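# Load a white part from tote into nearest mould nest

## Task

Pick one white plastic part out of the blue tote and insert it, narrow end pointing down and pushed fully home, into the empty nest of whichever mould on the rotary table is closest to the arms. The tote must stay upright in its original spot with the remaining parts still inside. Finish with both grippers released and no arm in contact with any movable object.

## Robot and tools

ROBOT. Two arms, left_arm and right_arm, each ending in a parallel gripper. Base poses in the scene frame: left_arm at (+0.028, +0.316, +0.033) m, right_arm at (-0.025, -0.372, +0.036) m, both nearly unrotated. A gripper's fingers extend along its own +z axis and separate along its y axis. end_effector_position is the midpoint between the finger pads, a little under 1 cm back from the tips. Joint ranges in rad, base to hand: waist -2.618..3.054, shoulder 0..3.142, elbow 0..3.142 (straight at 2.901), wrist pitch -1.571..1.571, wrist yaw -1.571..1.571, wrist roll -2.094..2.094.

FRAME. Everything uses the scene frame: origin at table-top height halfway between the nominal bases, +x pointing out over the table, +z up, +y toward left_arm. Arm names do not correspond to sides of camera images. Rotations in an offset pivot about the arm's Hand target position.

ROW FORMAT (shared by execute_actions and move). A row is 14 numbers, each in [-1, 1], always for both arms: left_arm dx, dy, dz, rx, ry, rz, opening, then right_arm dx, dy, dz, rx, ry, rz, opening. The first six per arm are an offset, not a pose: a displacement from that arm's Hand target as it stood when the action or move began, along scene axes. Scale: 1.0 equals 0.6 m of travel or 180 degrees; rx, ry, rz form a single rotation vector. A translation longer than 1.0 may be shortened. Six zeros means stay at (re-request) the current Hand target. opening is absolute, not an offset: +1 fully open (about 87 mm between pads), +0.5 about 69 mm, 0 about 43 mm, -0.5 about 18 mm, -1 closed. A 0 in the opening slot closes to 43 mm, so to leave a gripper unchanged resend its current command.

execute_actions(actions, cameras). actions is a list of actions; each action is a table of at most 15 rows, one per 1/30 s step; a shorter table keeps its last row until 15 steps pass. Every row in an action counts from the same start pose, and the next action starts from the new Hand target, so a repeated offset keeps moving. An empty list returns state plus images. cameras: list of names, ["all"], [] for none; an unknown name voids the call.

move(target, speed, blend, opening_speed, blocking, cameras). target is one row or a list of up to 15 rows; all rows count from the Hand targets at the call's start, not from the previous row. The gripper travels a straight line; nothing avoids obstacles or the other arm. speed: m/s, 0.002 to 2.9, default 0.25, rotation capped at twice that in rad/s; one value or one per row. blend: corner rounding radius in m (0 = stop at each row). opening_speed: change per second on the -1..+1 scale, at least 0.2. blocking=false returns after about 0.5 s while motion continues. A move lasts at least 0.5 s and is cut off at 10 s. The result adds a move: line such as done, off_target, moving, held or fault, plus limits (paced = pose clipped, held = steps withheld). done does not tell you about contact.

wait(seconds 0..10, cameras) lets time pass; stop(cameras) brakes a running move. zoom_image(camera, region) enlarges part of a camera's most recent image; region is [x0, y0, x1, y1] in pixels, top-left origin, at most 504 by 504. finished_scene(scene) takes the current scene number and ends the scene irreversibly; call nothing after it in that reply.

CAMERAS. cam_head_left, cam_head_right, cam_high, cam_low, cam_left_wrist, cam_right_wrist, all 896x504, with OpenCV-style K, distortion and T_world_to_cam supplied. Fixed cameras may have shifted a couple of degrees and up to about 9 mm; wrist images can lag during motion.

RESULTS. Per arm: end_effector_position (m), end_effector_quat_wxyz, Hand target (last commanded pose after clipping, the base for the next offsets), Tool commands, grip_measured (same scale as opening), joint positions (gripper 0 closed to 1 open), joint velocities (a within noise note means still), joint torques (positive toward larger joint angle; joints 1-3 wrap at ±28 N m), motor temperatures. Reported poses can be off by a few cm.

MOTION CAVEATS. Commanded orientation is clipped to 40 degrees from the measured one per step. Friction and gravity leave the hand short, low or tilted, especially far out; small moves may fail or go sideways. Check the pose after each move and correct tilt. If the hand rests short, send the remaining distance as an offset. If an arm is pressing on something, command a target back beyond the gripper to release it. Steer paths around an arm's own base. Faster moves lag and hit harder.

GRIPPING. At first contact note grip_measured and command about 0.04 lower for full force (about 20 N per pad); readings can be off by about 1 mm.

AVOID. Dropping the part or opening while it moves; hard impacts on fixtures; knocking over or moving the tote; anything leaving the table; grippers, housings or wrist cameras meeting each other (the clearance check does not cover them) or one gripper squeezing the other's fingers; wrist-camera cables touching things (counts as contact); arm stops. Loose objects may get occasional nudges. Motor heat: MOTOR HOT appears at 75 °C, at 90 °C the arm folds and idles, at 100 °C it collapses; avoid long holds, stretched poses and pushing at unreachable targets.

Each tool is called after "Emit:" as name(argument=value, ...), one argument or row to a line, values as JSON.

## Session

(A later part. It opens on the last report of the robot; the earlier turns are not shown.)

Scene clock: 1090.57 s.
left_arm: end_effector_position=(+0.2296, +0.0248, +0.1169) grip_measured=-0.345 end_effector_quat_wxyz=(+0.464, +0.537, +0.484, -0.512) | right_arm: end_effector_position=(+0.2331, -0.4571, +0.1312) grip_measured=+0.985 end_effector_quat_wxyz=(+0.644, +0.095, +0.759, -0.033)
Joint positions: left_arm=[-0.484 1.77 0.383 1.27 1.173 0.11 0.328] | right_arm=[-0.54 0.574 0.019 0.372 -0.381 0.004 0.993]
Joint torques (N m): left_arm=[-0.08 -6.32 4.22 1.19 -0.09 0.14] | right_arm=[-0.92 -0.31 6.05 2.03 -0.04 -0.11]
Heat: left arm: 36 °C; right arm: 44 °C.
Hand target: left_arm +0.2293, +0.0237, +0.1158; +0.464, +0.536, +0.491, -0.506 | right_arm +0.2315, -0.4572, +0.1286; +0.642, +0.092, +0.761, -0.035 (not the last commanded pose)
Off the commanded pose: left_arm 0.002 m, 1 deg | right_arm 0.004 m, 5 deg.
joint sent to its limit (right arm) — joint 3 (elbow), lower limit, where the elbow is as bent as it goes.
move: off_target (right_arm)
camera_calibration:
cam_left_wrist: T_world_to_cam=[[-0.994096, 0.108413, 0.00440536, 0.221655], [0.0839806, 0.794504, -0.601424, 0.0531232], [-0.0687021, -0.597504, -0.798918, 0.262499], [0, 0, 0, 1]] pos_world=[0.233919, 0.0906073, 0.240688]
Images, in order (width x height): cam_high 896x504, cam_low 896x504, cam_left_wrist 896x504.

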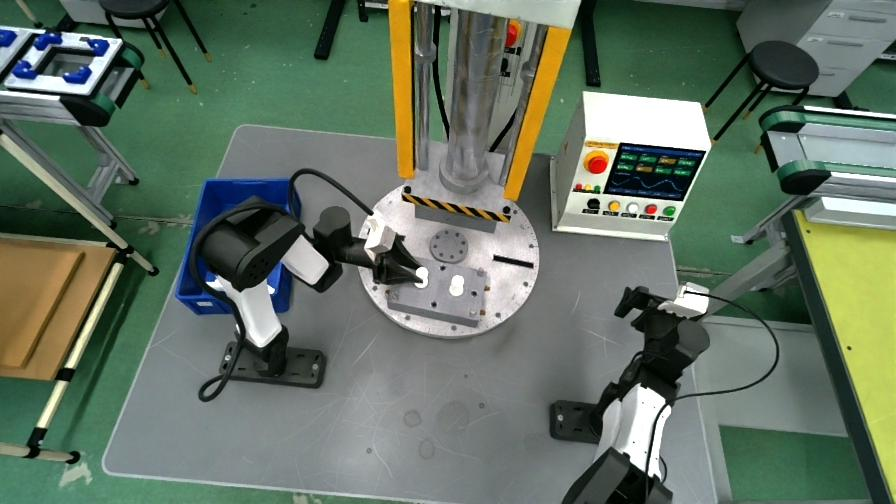

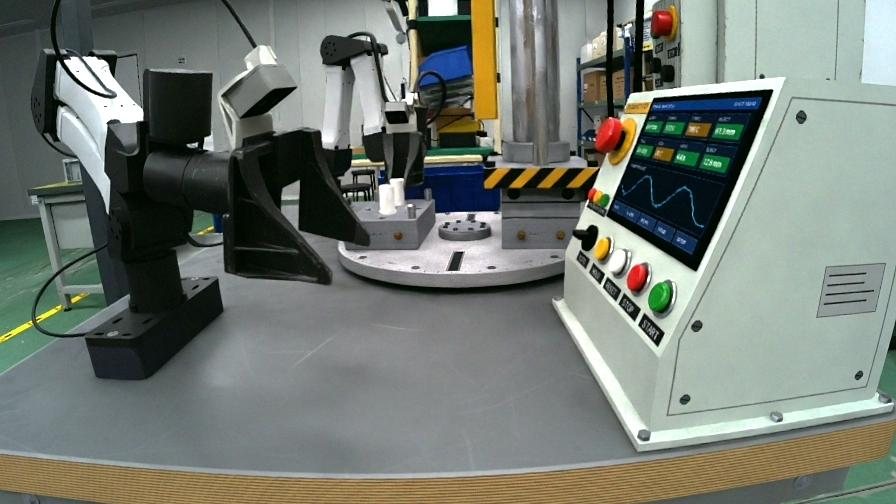

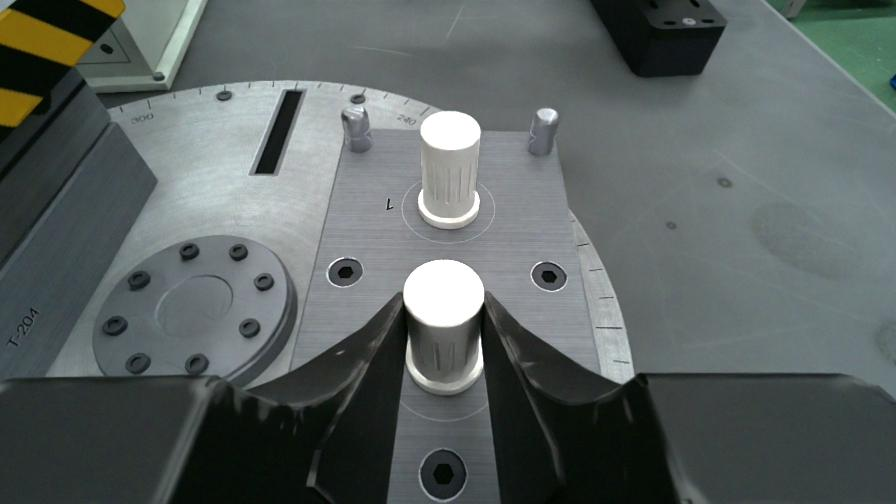

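Emit:
move(
  target=[0.001,0,-0.0133,0,0,0,-0.46,0,0,0,0,0,0,1],
  speed=0.04,
  cameras=["cam_low","cam_high","cam_left_wrist"],
)

Emit:
zoom_image(
  camera="cam_low",
  region=[370, 170, 420, 220],
)

Emit:
zoom_image(
  camera="cam_high",
  region=[408, 258, 438, 298],
)

Emit:
zoom_image(
  camera="cam_left_wrist",
  region=[395, 350, 505, 440],
)

Scene clock: 1102.43 s.
left_arm: end_effector_position=(+0.2297, +0.0247, +0.1170) grip_measured=-0.345 end_effector_quat_wxyz=(+0.465, +0.537, +0.483, -0.512) | right_arm: end_effector_position=(+0.2331, -0.4571, +0.1312) grip_measured=+0.985 end_effector_quat_wxyz=(+0.644, +0.095, +0.759, -0.033)
Joint positions: left_arm=[-0.484 1.77 0.383 1.27 1.173 0.112 0.328] | right_arm=[-0.54 0.574 0.019 0.372 -0.381 0.004 0.993]
Joint torques (N m): left_arm=[0.05 -3.23 3.92 1.51 -0.07 0.2] | right_arm=[-0.8 -0.29 6.01 2.06 -0.07 -0.11]
Heat: left arm: 36 °C; right arm: 44 °C.
Hand target: left_arm +0.2299, +0.0237, +0.1078; +0.464, +0.536, +0.491, -0.506 | right_arm +0.2315, -0.4572, +0.1286; +0.642, +0.092, +0.761, -0.035
Off the commanded pose: left_arm 0.009 m, 1 deg | right_arm 0.003 m, 1 deg.
joint sent to its limit (right arm) — joint 3 (elbow), lower limit, where the elbow is as bent as it goes. The joint targets still meet the commanded pose.
move: done
camera_calibration:
cam_left_wrist: T_world_to_cam=[[-0.9941, 0.108443, 0.00222356, 0.222076], [0.0852904, 0.794193, -0.60165, 0.05289], [-0.0670109, -0.597911, -0.798757, 0.262235], [0, 0, 0, 1]] pos_world=[0.233828, 0.0907053, 0.240789]
Images, in order (width x height): cam_high 896x504, cam_low 896x504, cam_left_wrist 896x504.

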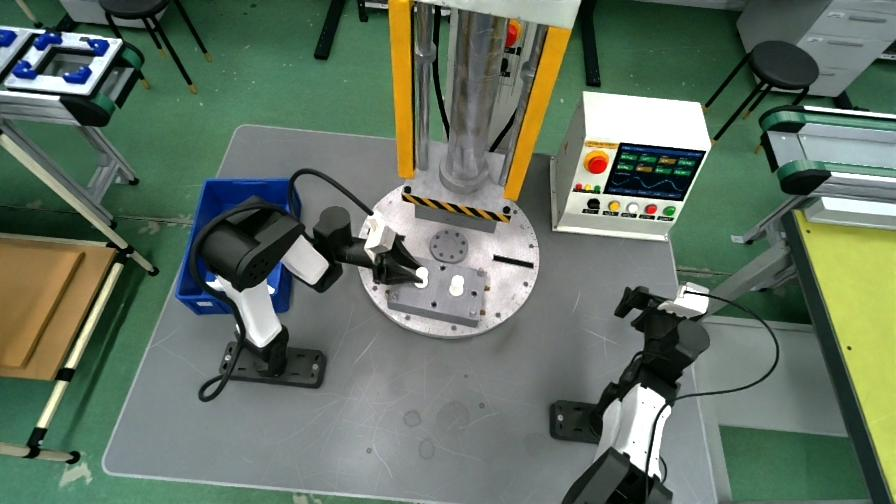

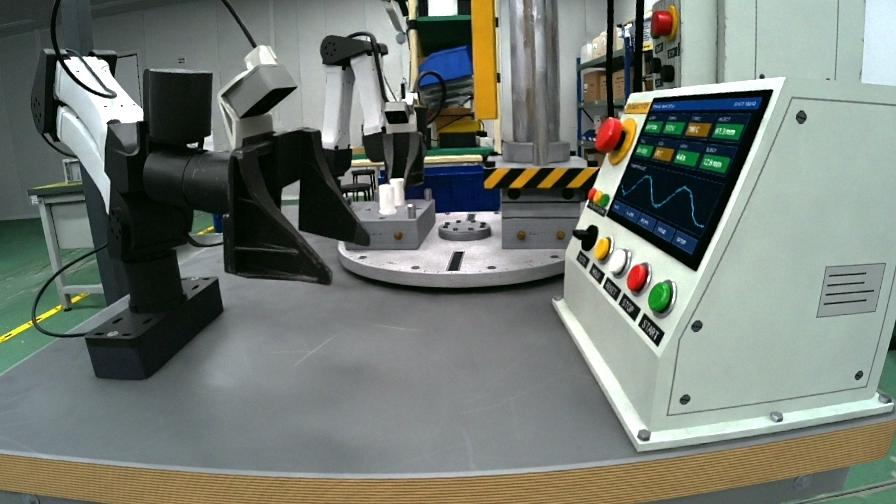

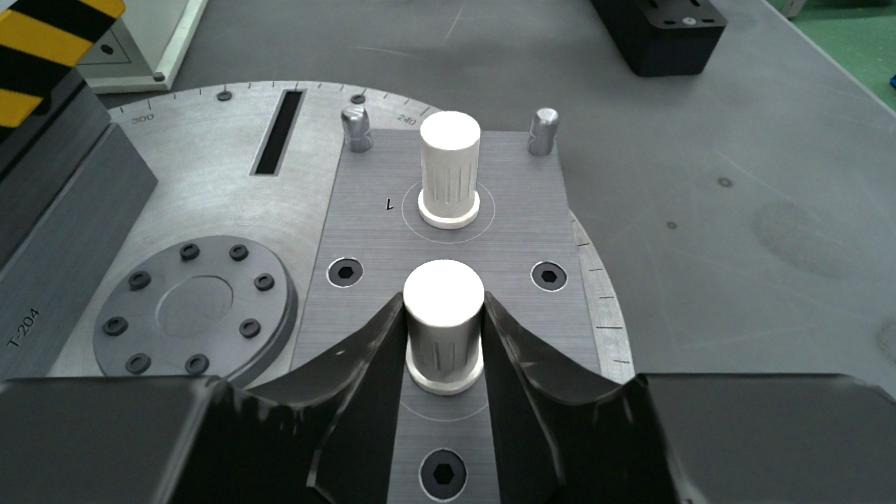

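Scaled by 10.080 from the camera's 896x504 image, which has a finer 1280x720 frame.

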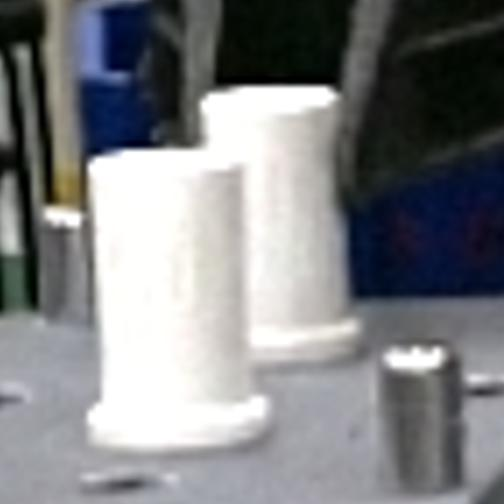

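Scaled by 12.600 from the camera's 896x504 image, which has a finer 1280x720 frame.

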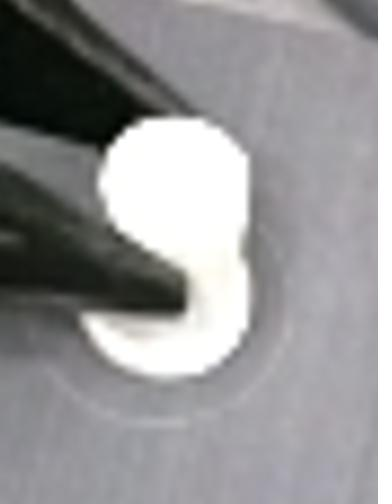

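Scaled by 4.582 from the camera's 896x504 image, which has a finer 1280x720 frame.

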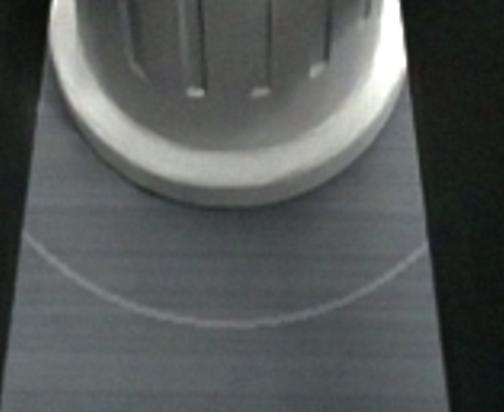

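Emit:
move(
  target=[0,0,0,0,0,0,-0.22,0,0,0,0,0,0,1],
  opening_speed=0.3,
  cameras=["cam_low","cam_high","cam_left_wrist","cam_head_right"],
)

Emit:
zoom_image(
  camera="cam_low",
  region=[370, 170, 420, 220],
)

Emit:
zoom_image(
  camera="cam_high",
  region=[408, 258, 438, 298],
)

Emit:
zoom_image(
  camera="cam_left_wrist",
  region=[380, 240, 510, 440],
)

Scene clock: 1110.90 s.
left_arm: end_effector_position=(+0.2308, +0.0248, +0.1139) grip_measured=-0.220 end_effector_quat_wxyz=(+0.463, +0.535, +0.489, -0.511) | right_arm: end_effector_position=(+0.2331, -0.4571, +0.1312) grip_measured=+0.985 end_effector_quat_wxyz=(+0.644, +0.095, +0.759, -0.033)
Joint positions: left_arm=[-0.484 1.78 0.383 1.27 1.165 0.112 0.39] | right_arm=[-0.54 0.574 0.019 0.372 -0.381 0.004 0.993]
Joint torques (N m): left_arm=[-0.01 -3.92 3.92 1.55 -0.01 0.18] | right_arm=[-0.85 -0.31 6.13 2.05 -0.07 -0.11]
Heat: left arm: 36 °C; right arm: 44 °C.
Hand target: left_arm +0.2299, +0.0237, +0.1079; +0.464, +0.536, +0.491, -0.506 | right_arm +0.2315, -0.4572, +0.1286; +0.642, +0.092, +0.761, -0.035
Off the commanded pose: left_arm 0.006 m, 1 deg | right_arm 0.003 m, 1 deg.
joint sent to its limit (right arm) — joint 3 (elbow), lower limit, where the elbow is as bent as it goes. The joint targets still meet the commanded pose.
move: done
camera_calibration:
cam_left_wrist: T_world_to_cam=[[-0.994873, 0.100533, 0.0109527, 0.222565], [0.0740734, 0.798163, -0.597871, 0.0530443], [-0.0688479, -0.593994, -0.801518, 0.260499], [0, 0, 0, 1]] pos_world=[0.23543, 0.0900218, 0.238071]
Images, in order (width x height): cam_head_right 896x504, cam_high 896x504, cam_low 896x504, cam_left_wrist 896x504.

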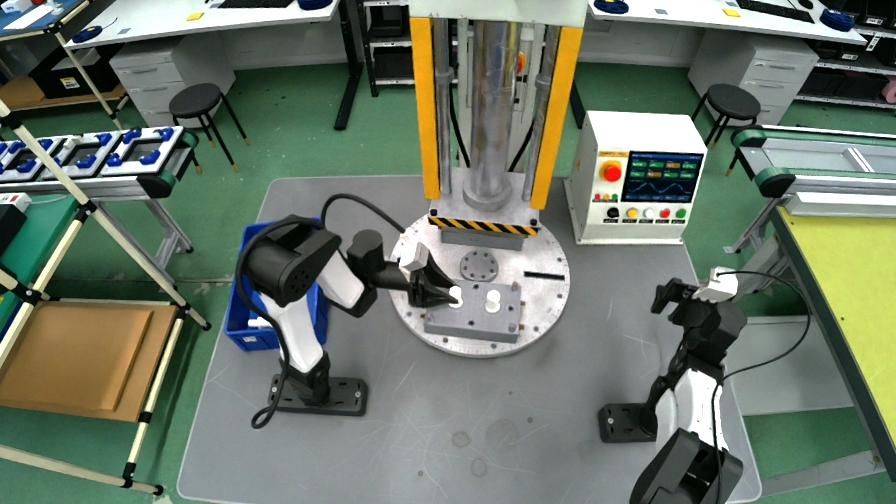

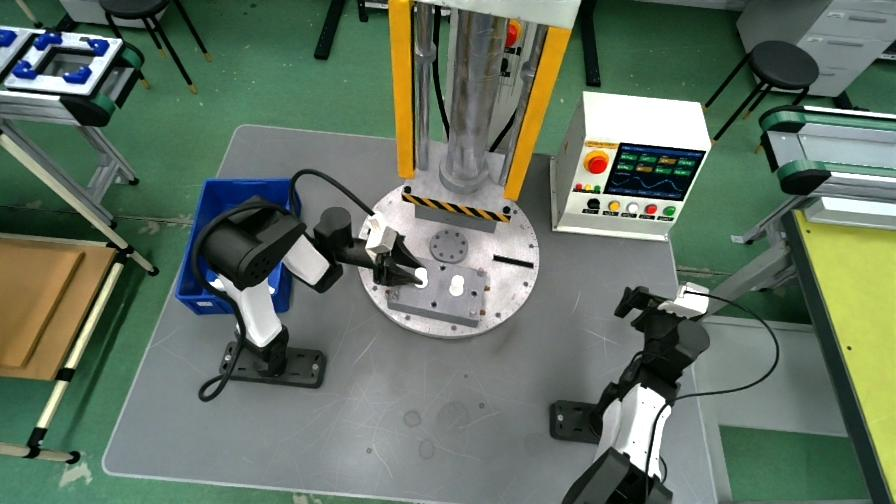

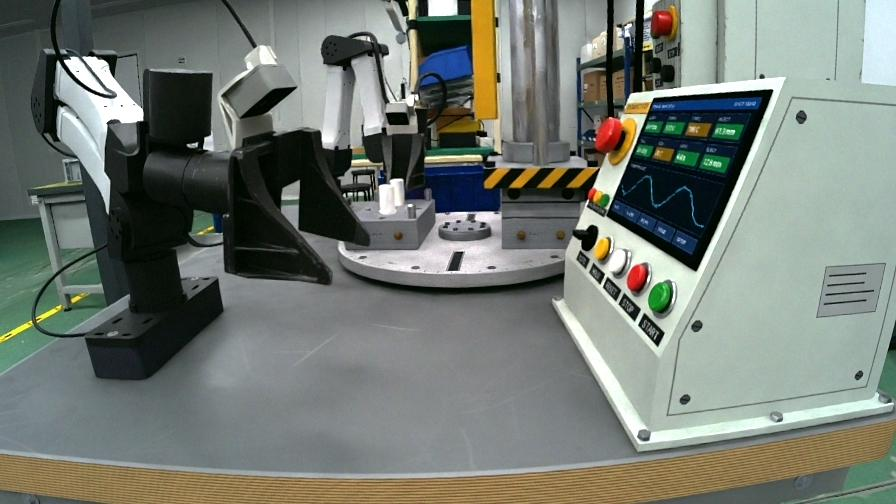

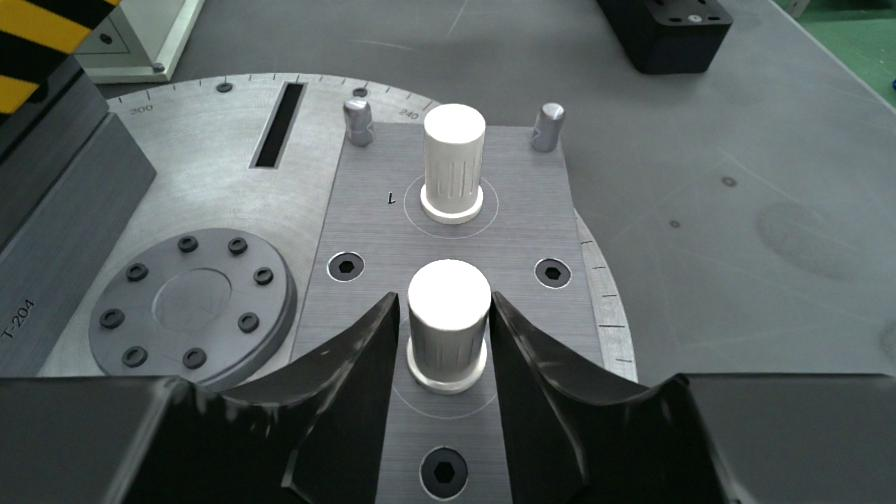

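Scaled by 10.080 from the camera's 896x504 image, which has a finer 1280x720 frame.

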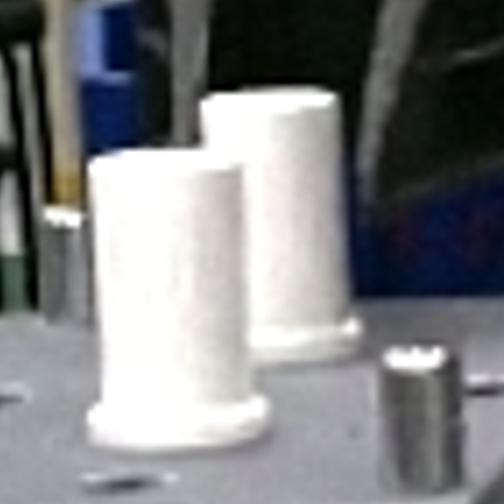

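Scaled by 12.600 from the camera's 896x504 image, which has a finer 1280x720 frame.

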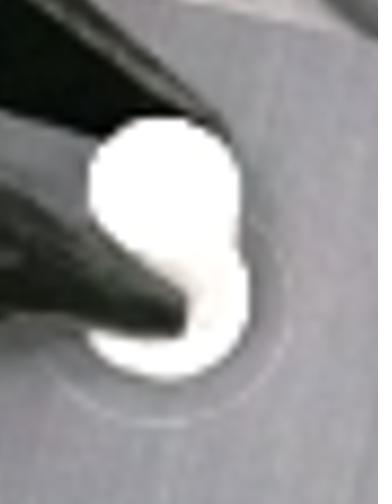

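Scaled by 2.520 from the camera's 896x504 image, which has a finer 1280x720 frame.

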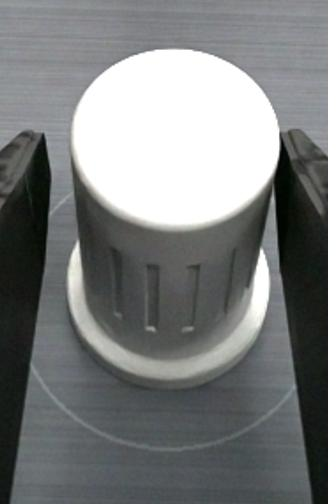

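Emit:
zoom_image(
  camera="cam_left_wrist",
  region=[400, 250, 500, 340],
)

Emit:
zoom_image(
  camera="cam_left_wrist",
  region=[405, 95, 505, 245],
)

Emit:
zoom_image(
  camera="cam_left_wrist",
  region=[390, 335, 510, 435],
)

Scaled by 5.040 from the camera's 896x504 image, which has a finer 1280x720 frame.

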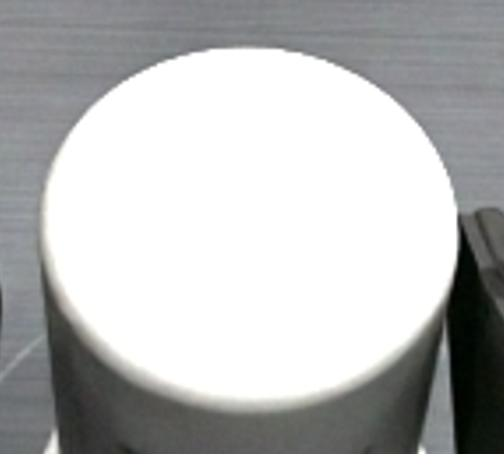

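Scaled by 3.360 from the camera's 896x504 image, which has a finer 1280x720 frame.

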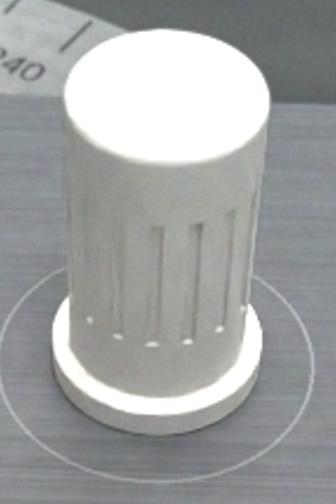

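Scaled by 4.200 from the camera's 896x504 image, which has a finer 1280x720 frame.

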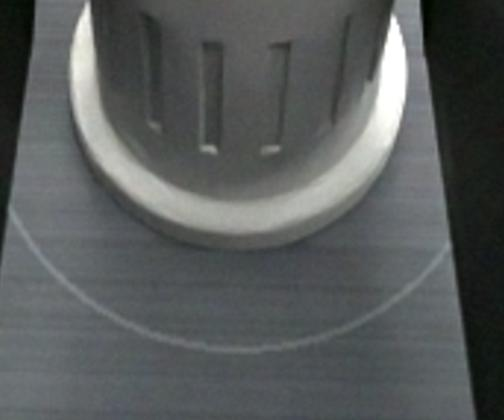

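Emit:
zoom_image(
  camera="cam_head_right",
  region=[390, 250, 470, 340],
)

Emit:
zoom_image(
  camera="cam_low",
  region=[330, 140, 450, 260],
)

Scaled by 5.600 from the camera's 896x504 image, which has a finer 1280x720 frame.

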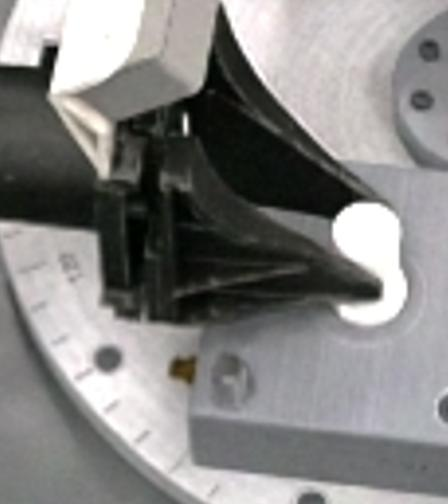

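Scaled by 4.200 from the camera's 896x504 image, which has a finer 1280x720 frame.

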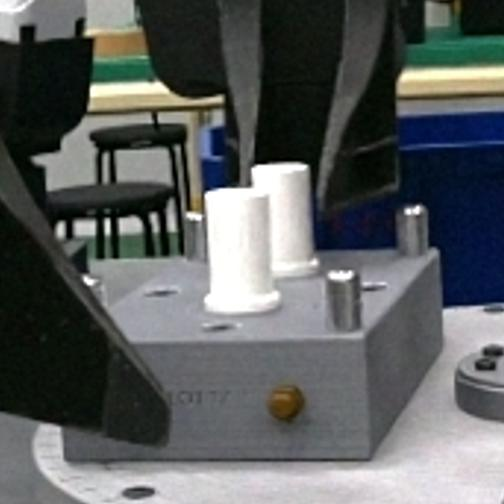

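Emit:
move(
  target=[0,0,0.002,0,0,0,-0.1,0,0,0,0,0,0,1],
  opening_speed=0.4,
  cameras=["cam_low","cam_high","cam_left_wrist"],
)

Emit:
zoom_image(
  camera="cam_low",
  region=[370, 170, 420, 220],
)

Emit:
zoom_image(
  camera="cam_left_wrist",
  region=[380, 240, 510, 440],
)

Scene clock: 1167.00 s.
left_arm: end_effector_position=(+0.2308, +0.0249, +0.1136) grip_measured=-0.100 end_effector_quat_wxyz=(+0.462, +0.534, +0.490, -0.511) | right_arm: end_effector_position=(+0.2331, -0.4571, +0.1312) grip_measured=+0.985 end_effector_quat_wxyz=(+0.644, +0.095, +0.759, -0.033)
Joint positions: left_arm=[-0.484 1.78 0.383 1.268 1.165 0.112 0.45] | right_arm=[-0.54 0.574 0.019 0.372 -0.381 0.004 0.993]
Joint torques (N m): left_arm=[-0.02 -4.38 3.99 1.51 0.02 0.17] | right_arm=[-0.91 -0.28 6.09 2.05 -0.07 -0.11]
Heat: left arm: 37 °C; right arm: 43 °C.
Hand target: left_arm +0.2299, +0.0237, +0.1091; +0.464, +0.536, +0.491, -0.506 | right_arm +0.2315, -0.4572, +0.1286; +0.642, +0.092, +0.761, -0.035
Off the commanded pose: left_arm 0.005 m, 1 deg | right_arm 0.003 m, 1 deg.
joint sent to its limit (right arm) — joint 3 (elbow), lower limit, where the elbow is as bent as it goes. The joint targets still meet the commanded pose.
move: done
camera_calibration:
cam_left_wrist: T_world_to_cam=[[-0.99488, 0.100159, 0.0134536, 0.222201], [0.072365, 0.79899, -0.596974, 0.0528995], [-0.0705415, -0.592944, -0.802148, 0.260646], [0, 0, 0, 1]] pos_world=[0.235622, 0.0900268, 0.237667]
Images, in order (width x height): cam_high 896x504, cam_low 896x504, cam_left_wrist 896x504.

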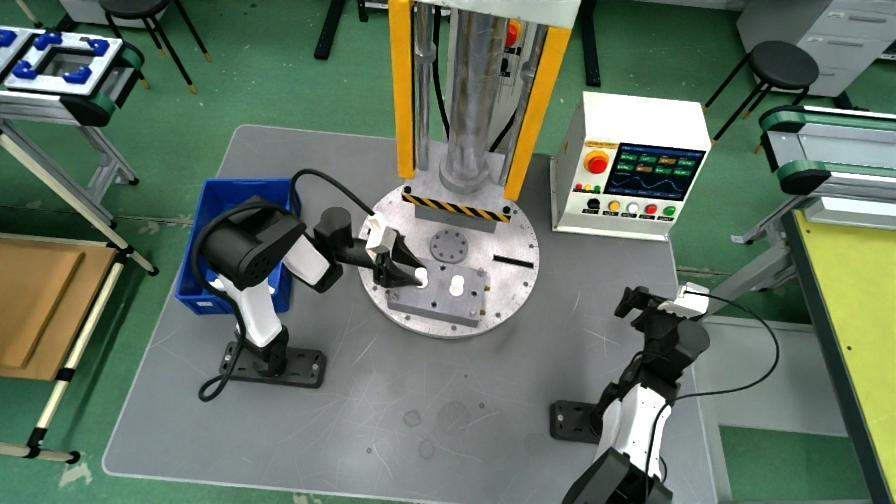

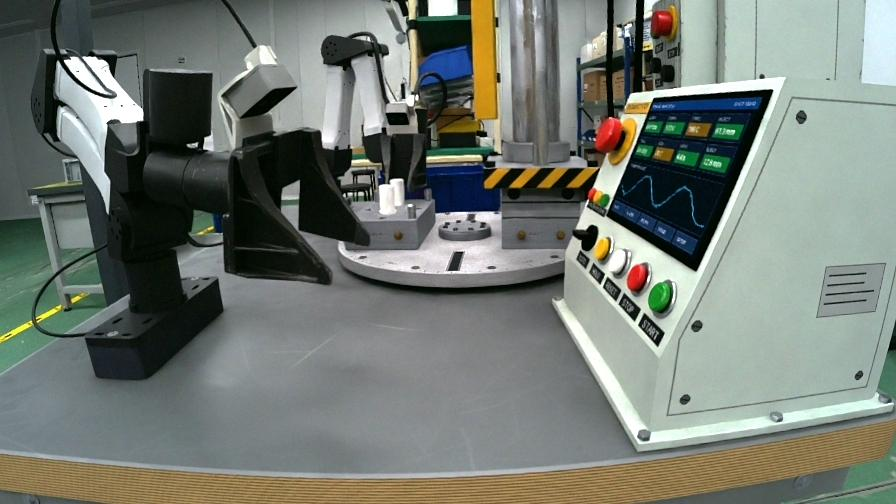

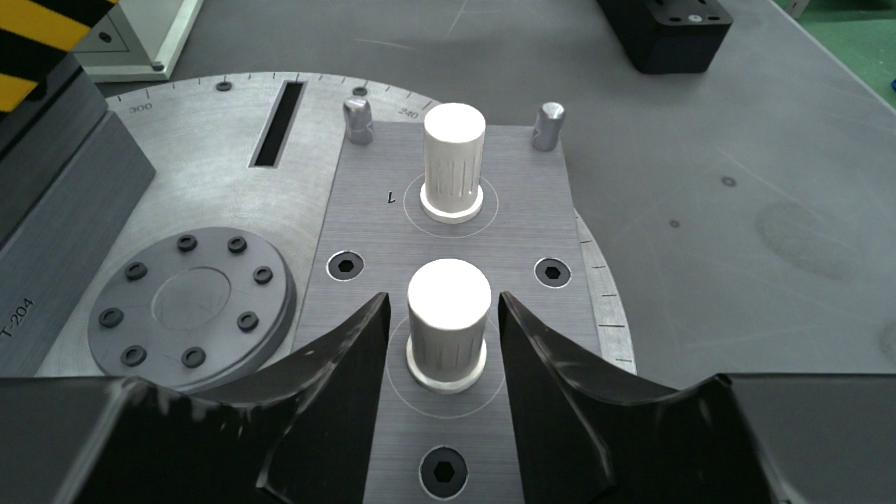

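Scaled by 10.080 from the camera's 896x504 image, which has a finer 1280x720 frame.

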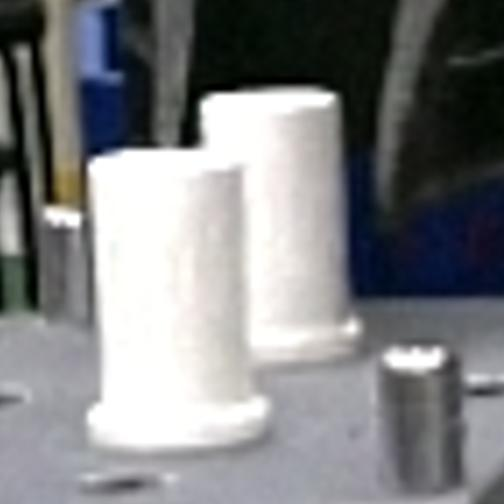

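Scaled by 2.520 from the camera's 896x504 image, which has a finer 1280x720 frame.

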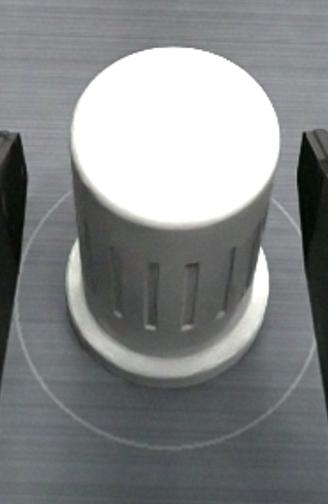

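Emit:
move(
  target=[
    [0.0131,0.1494,0.02,0,0,0,-0.1,0,0,0,0,0,0,1],
    [0.0131,0.18,0.17,0,0,0,-0.1,0,0,0,0,0,0,1],
  ],
  speed=[0.08,0.15],
  blend=[0.02,0],
  cameras=["all"],
)

Emit:
zoom_image(
  camera="cam_low",
  region=[370, 170, 420, 220],
)

Emit:
zoom_image(
  camera="cam_high",
  region=[404, 256, 484, 310],
)

Emit:
zoom_image(
  camera="cam_head_right",
  region=[430, 270, 520, 330],
)

Emit:
zoom_image(
  camera="cam_head_left",
  region=[430, 270, 520, 330],
)

Scene clock: 1194.60 s.
left_arm: end_effector_position=(+0.2331, +0.1296, +0.1993) grip_measured=-0.100 end_effector_quat_wxyz=(+0.476, +0.493, +0.509, -0.521) | right_arm: end_effector_position=(+0.2331, -0.4571, +0.1312) grip_measured=+0.985 end_effector_quat_wxyz=(+0.644, +0.095, +0.759, -0.033)
Joint positions: left_arm=[-0.041 1.231 0.392 0.687 1.546 0.091 0.45] | right_arm=[-0.54 0.574 0.019 0.372 -0.381 0.004 0.993]
Joint torques (N m): left_arm=[1.36 -4.12 9.91 1.18 0.32 0.22] | right_arm=[-0.85 -0.36 6.11 2.01 -0.07 -0.09]
Heat: left arm: 37 °C; right arm: 43 °C.
Hand target: left_arm +0.2377, +0.1317, +0.2110; +0.464, +0.536, +0.491, -0.506 | right_arm +0.2315, -0.4572, +0.1286; +0.642, +0.092, +0.761, -0.035
Off the commanded pose: left_arm 0.013 m, 6 deg | right_arm 0.003 m, 1 deg.
joint sent to its limit (left arm) — joint 5 (wrist yaw), upper limit. The joint targets are off in orientation, not in position.
joint sent to its limit (right arm) — joint 3 (elbow), lower limit, where the elbow is as bent as it goes. The joint targets still meet the commanded pose.
move: off_target (left_arm)
camera_calibration:
cam_left_wrist: T_world_to_cam=[[-0.997082, 0.0361821, 0.0672175, 0.210917], [-0.0145716, 0.774134, -0.632855, 0.0509885], [-0.0749333, -0.631987, -0.771347, 0.391656], [0, 0, 0, 1]] pos_world=[0.240393, 0.200418, 0.320194]
cam_right_wrist: T_world_to_cam=[[-0.199195, -0.978, -0.0619402, -0.396556], [-0.828176, 0.201795, -0.52288, 0.379293], [0.523876, -0.0528575, -0.850153, 0.110585], [0, 0, 0, 1]] pos_world=[0.177197, -0.458526, 0.267776]

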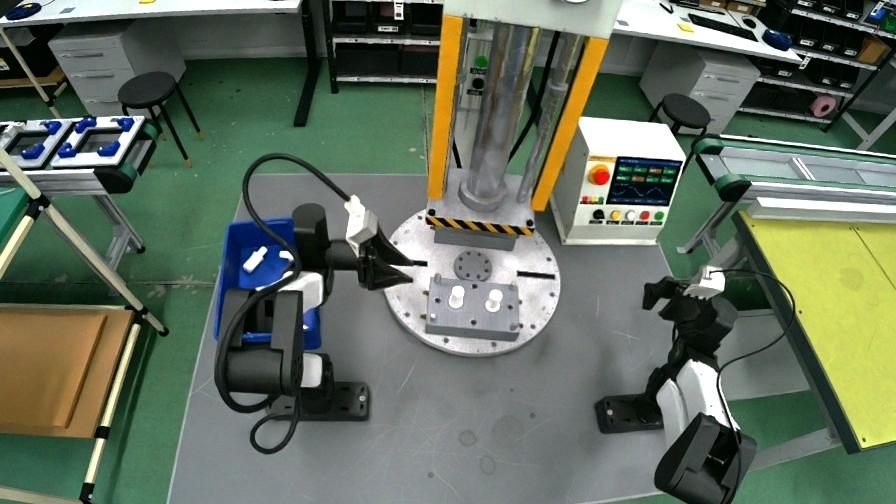

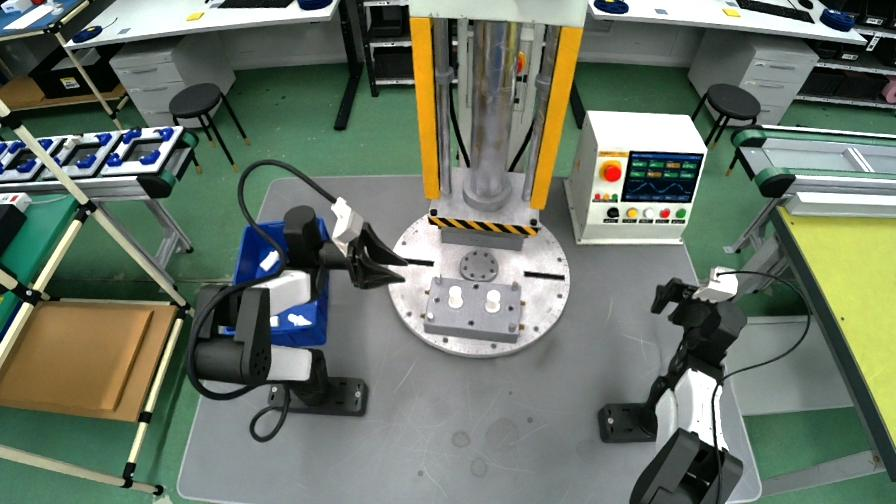

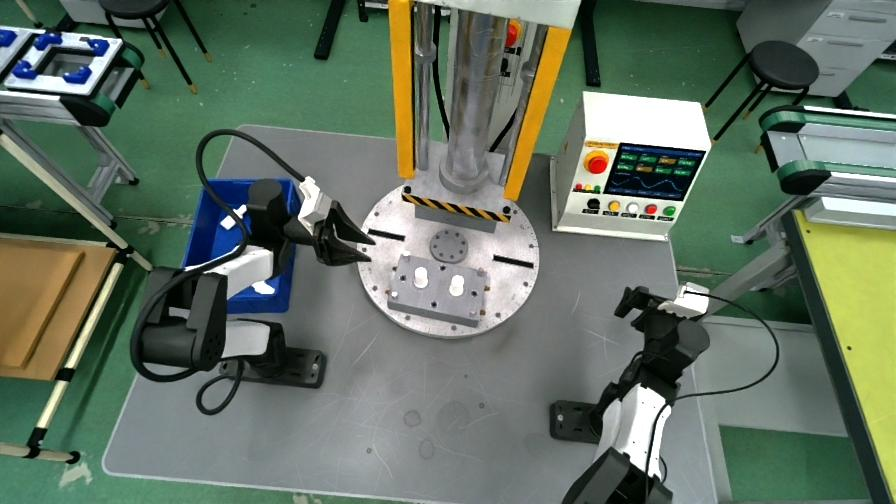

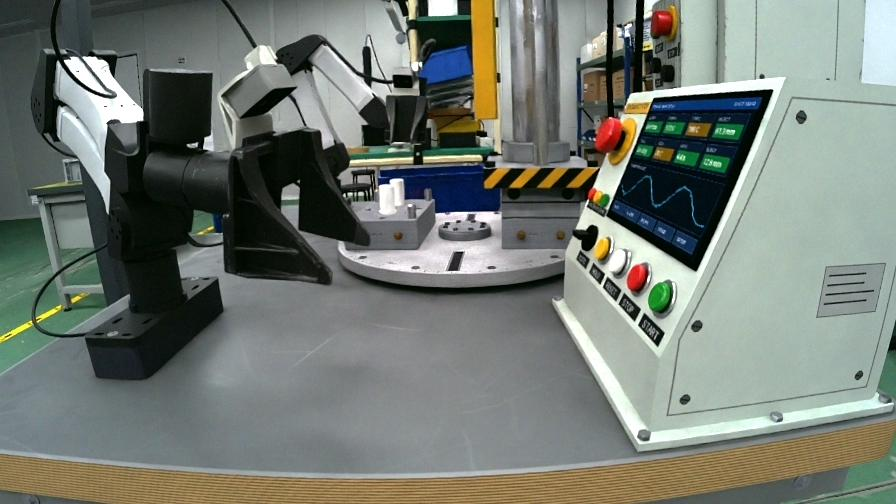

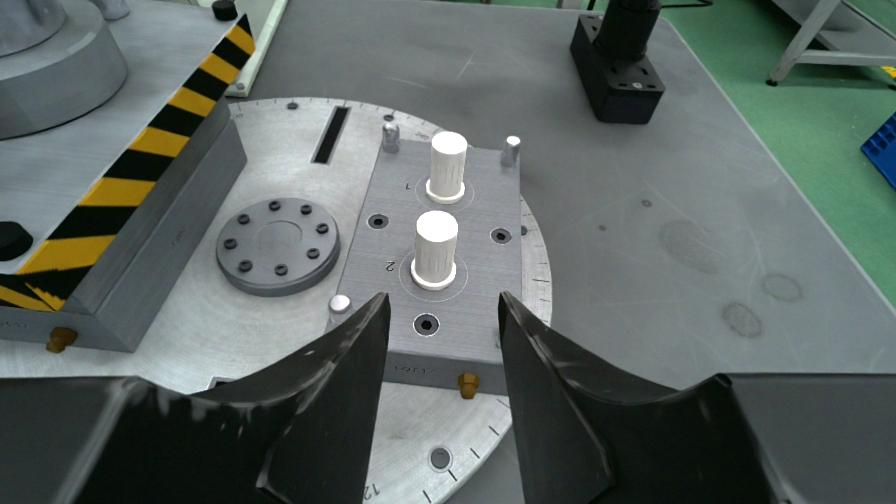

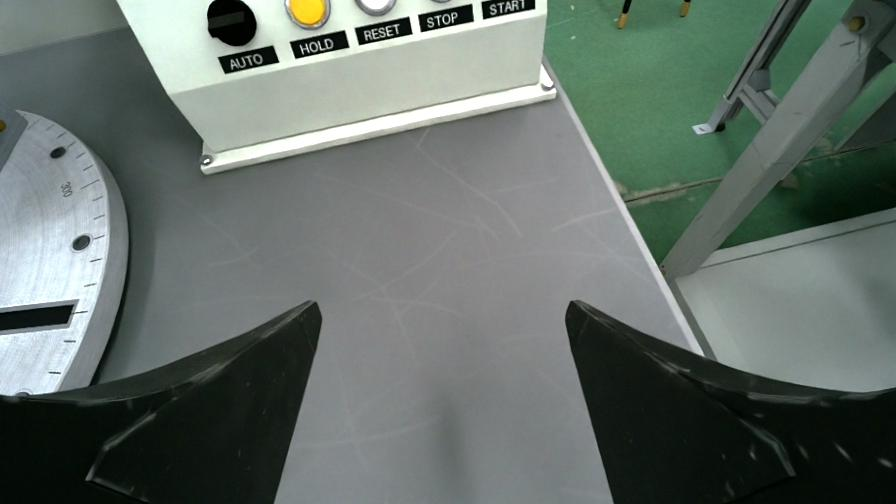

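Scaled by 10.080 from the camera's 896x504 image, which has a finer 1280x720 frame.

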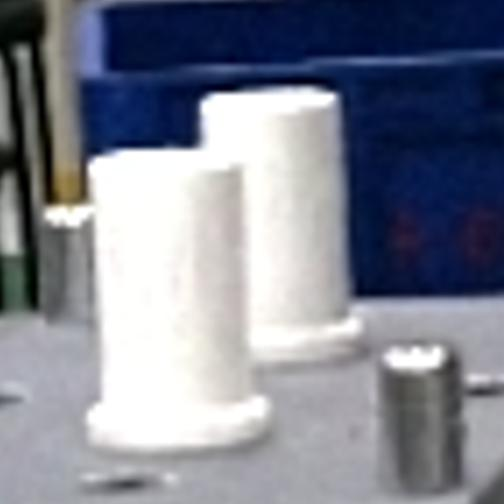

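Scaled by 6.300 from the camera's 896x504 image, which has a finer 1280x720 frame.

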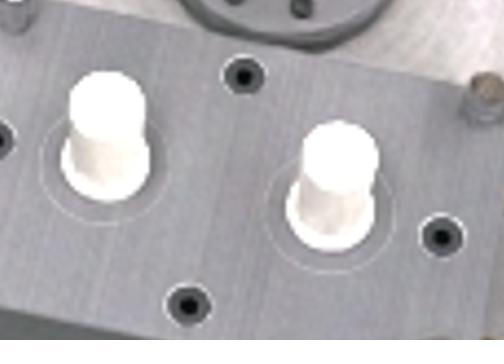

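Scaled by 5.600 from the camera's 896x504 image, which has a finer 1280x720 frame.

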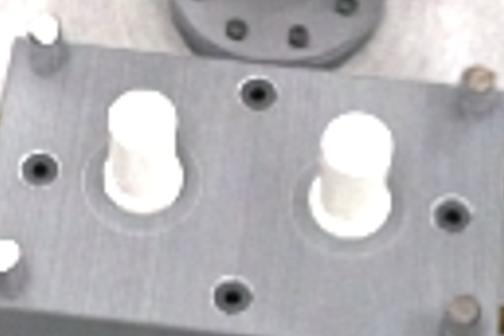

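Scaled by 5.600 from the camera's 896x504 image, which has a finer 1280x720 frame.

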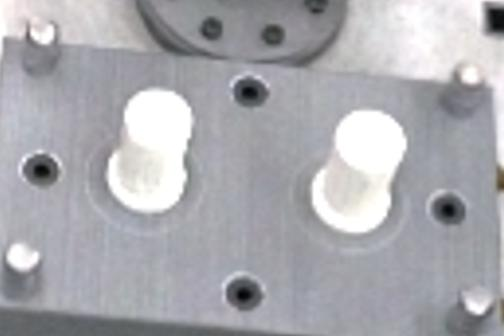

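Emit:
zoom_image(
  camera="cam_head_right",
  region=[440, 282, 472, 314],
)

Emit:
zoom_image(
  camera="cam_head_right",
  region=[478, 286, 510, 318],
)

Emit:
zoom_image(
  camera="cam_head_left",
  region=[441, 282, 473, 314],
)

Emit:
zoom_image(
  camera="cam_head_left",
  region=[478, 286, 510, 318],
)

Emit:
zoom_image(
  camera="cam_left_wrist",
  region=[390, 120, 490, 310],
)

Emit:
zoom_image(
  camera="cam_high",
  region=[408, 262, 438, 298],
)

Emit:
zoom_image(
  camera="cam_high",
  region=[442, 270, 472, 306],
)

Scaled by 15.750 from the camera's 896x504 image, which has a finer 1280x720 frame.

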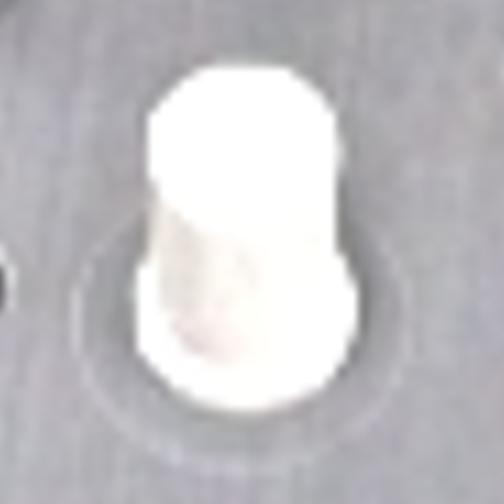

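Scaled by 15.750 from the camera's 896x504 image, which has a finer 1280x720 frame.

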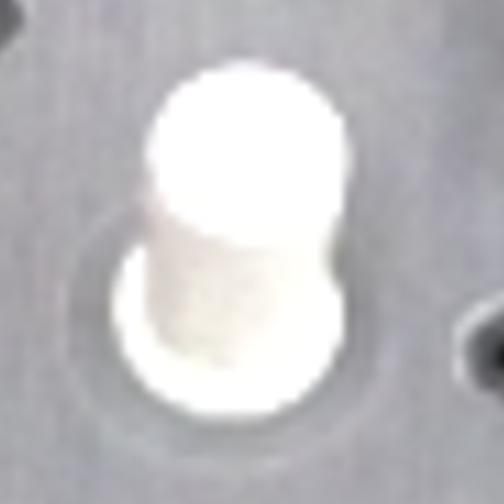

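Scaled by 15.750 from the camera's 896x504 image, which has a finer 1280x720 frame.

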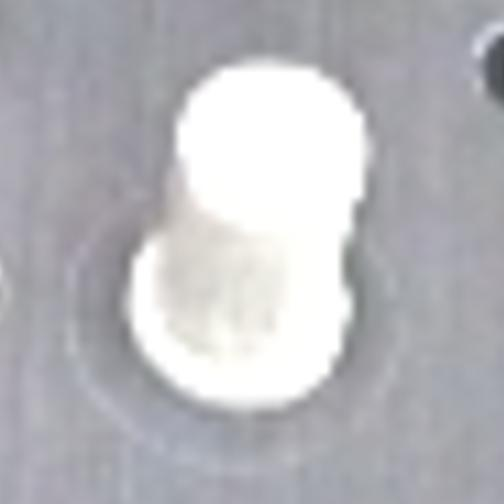

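Scaled by 15.750 from the camera's 896x504 image, which has a finer 1280x720 frame.

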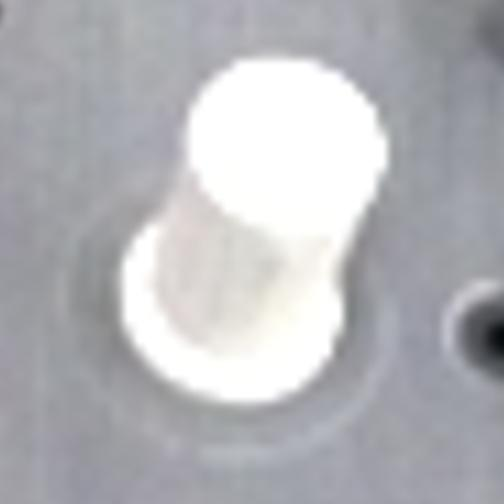

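Scaled by 2.653 from the camera's 896x504 image, which has a finer 1280x720 frame.

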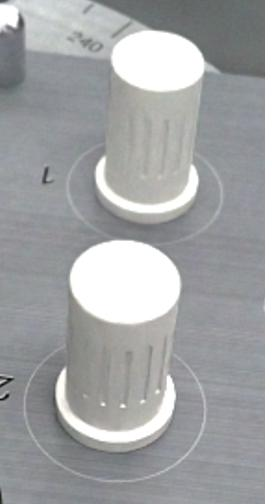

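Scaled by 14.000 from the camera's 896x504 image, which has a finer 1280x720 frame.

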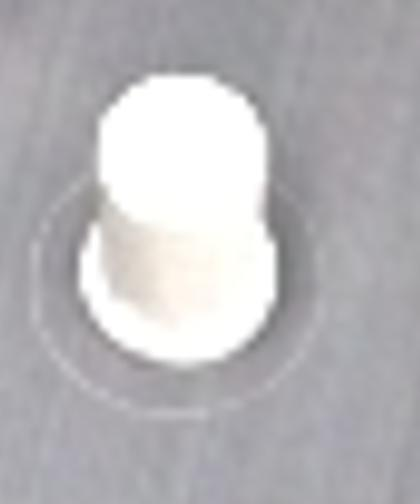

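Scaled by 14.000 from the camera's 896x504 image, which has a finer 1280x720 frame.

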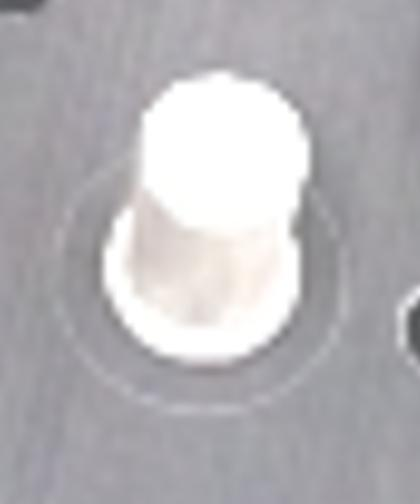

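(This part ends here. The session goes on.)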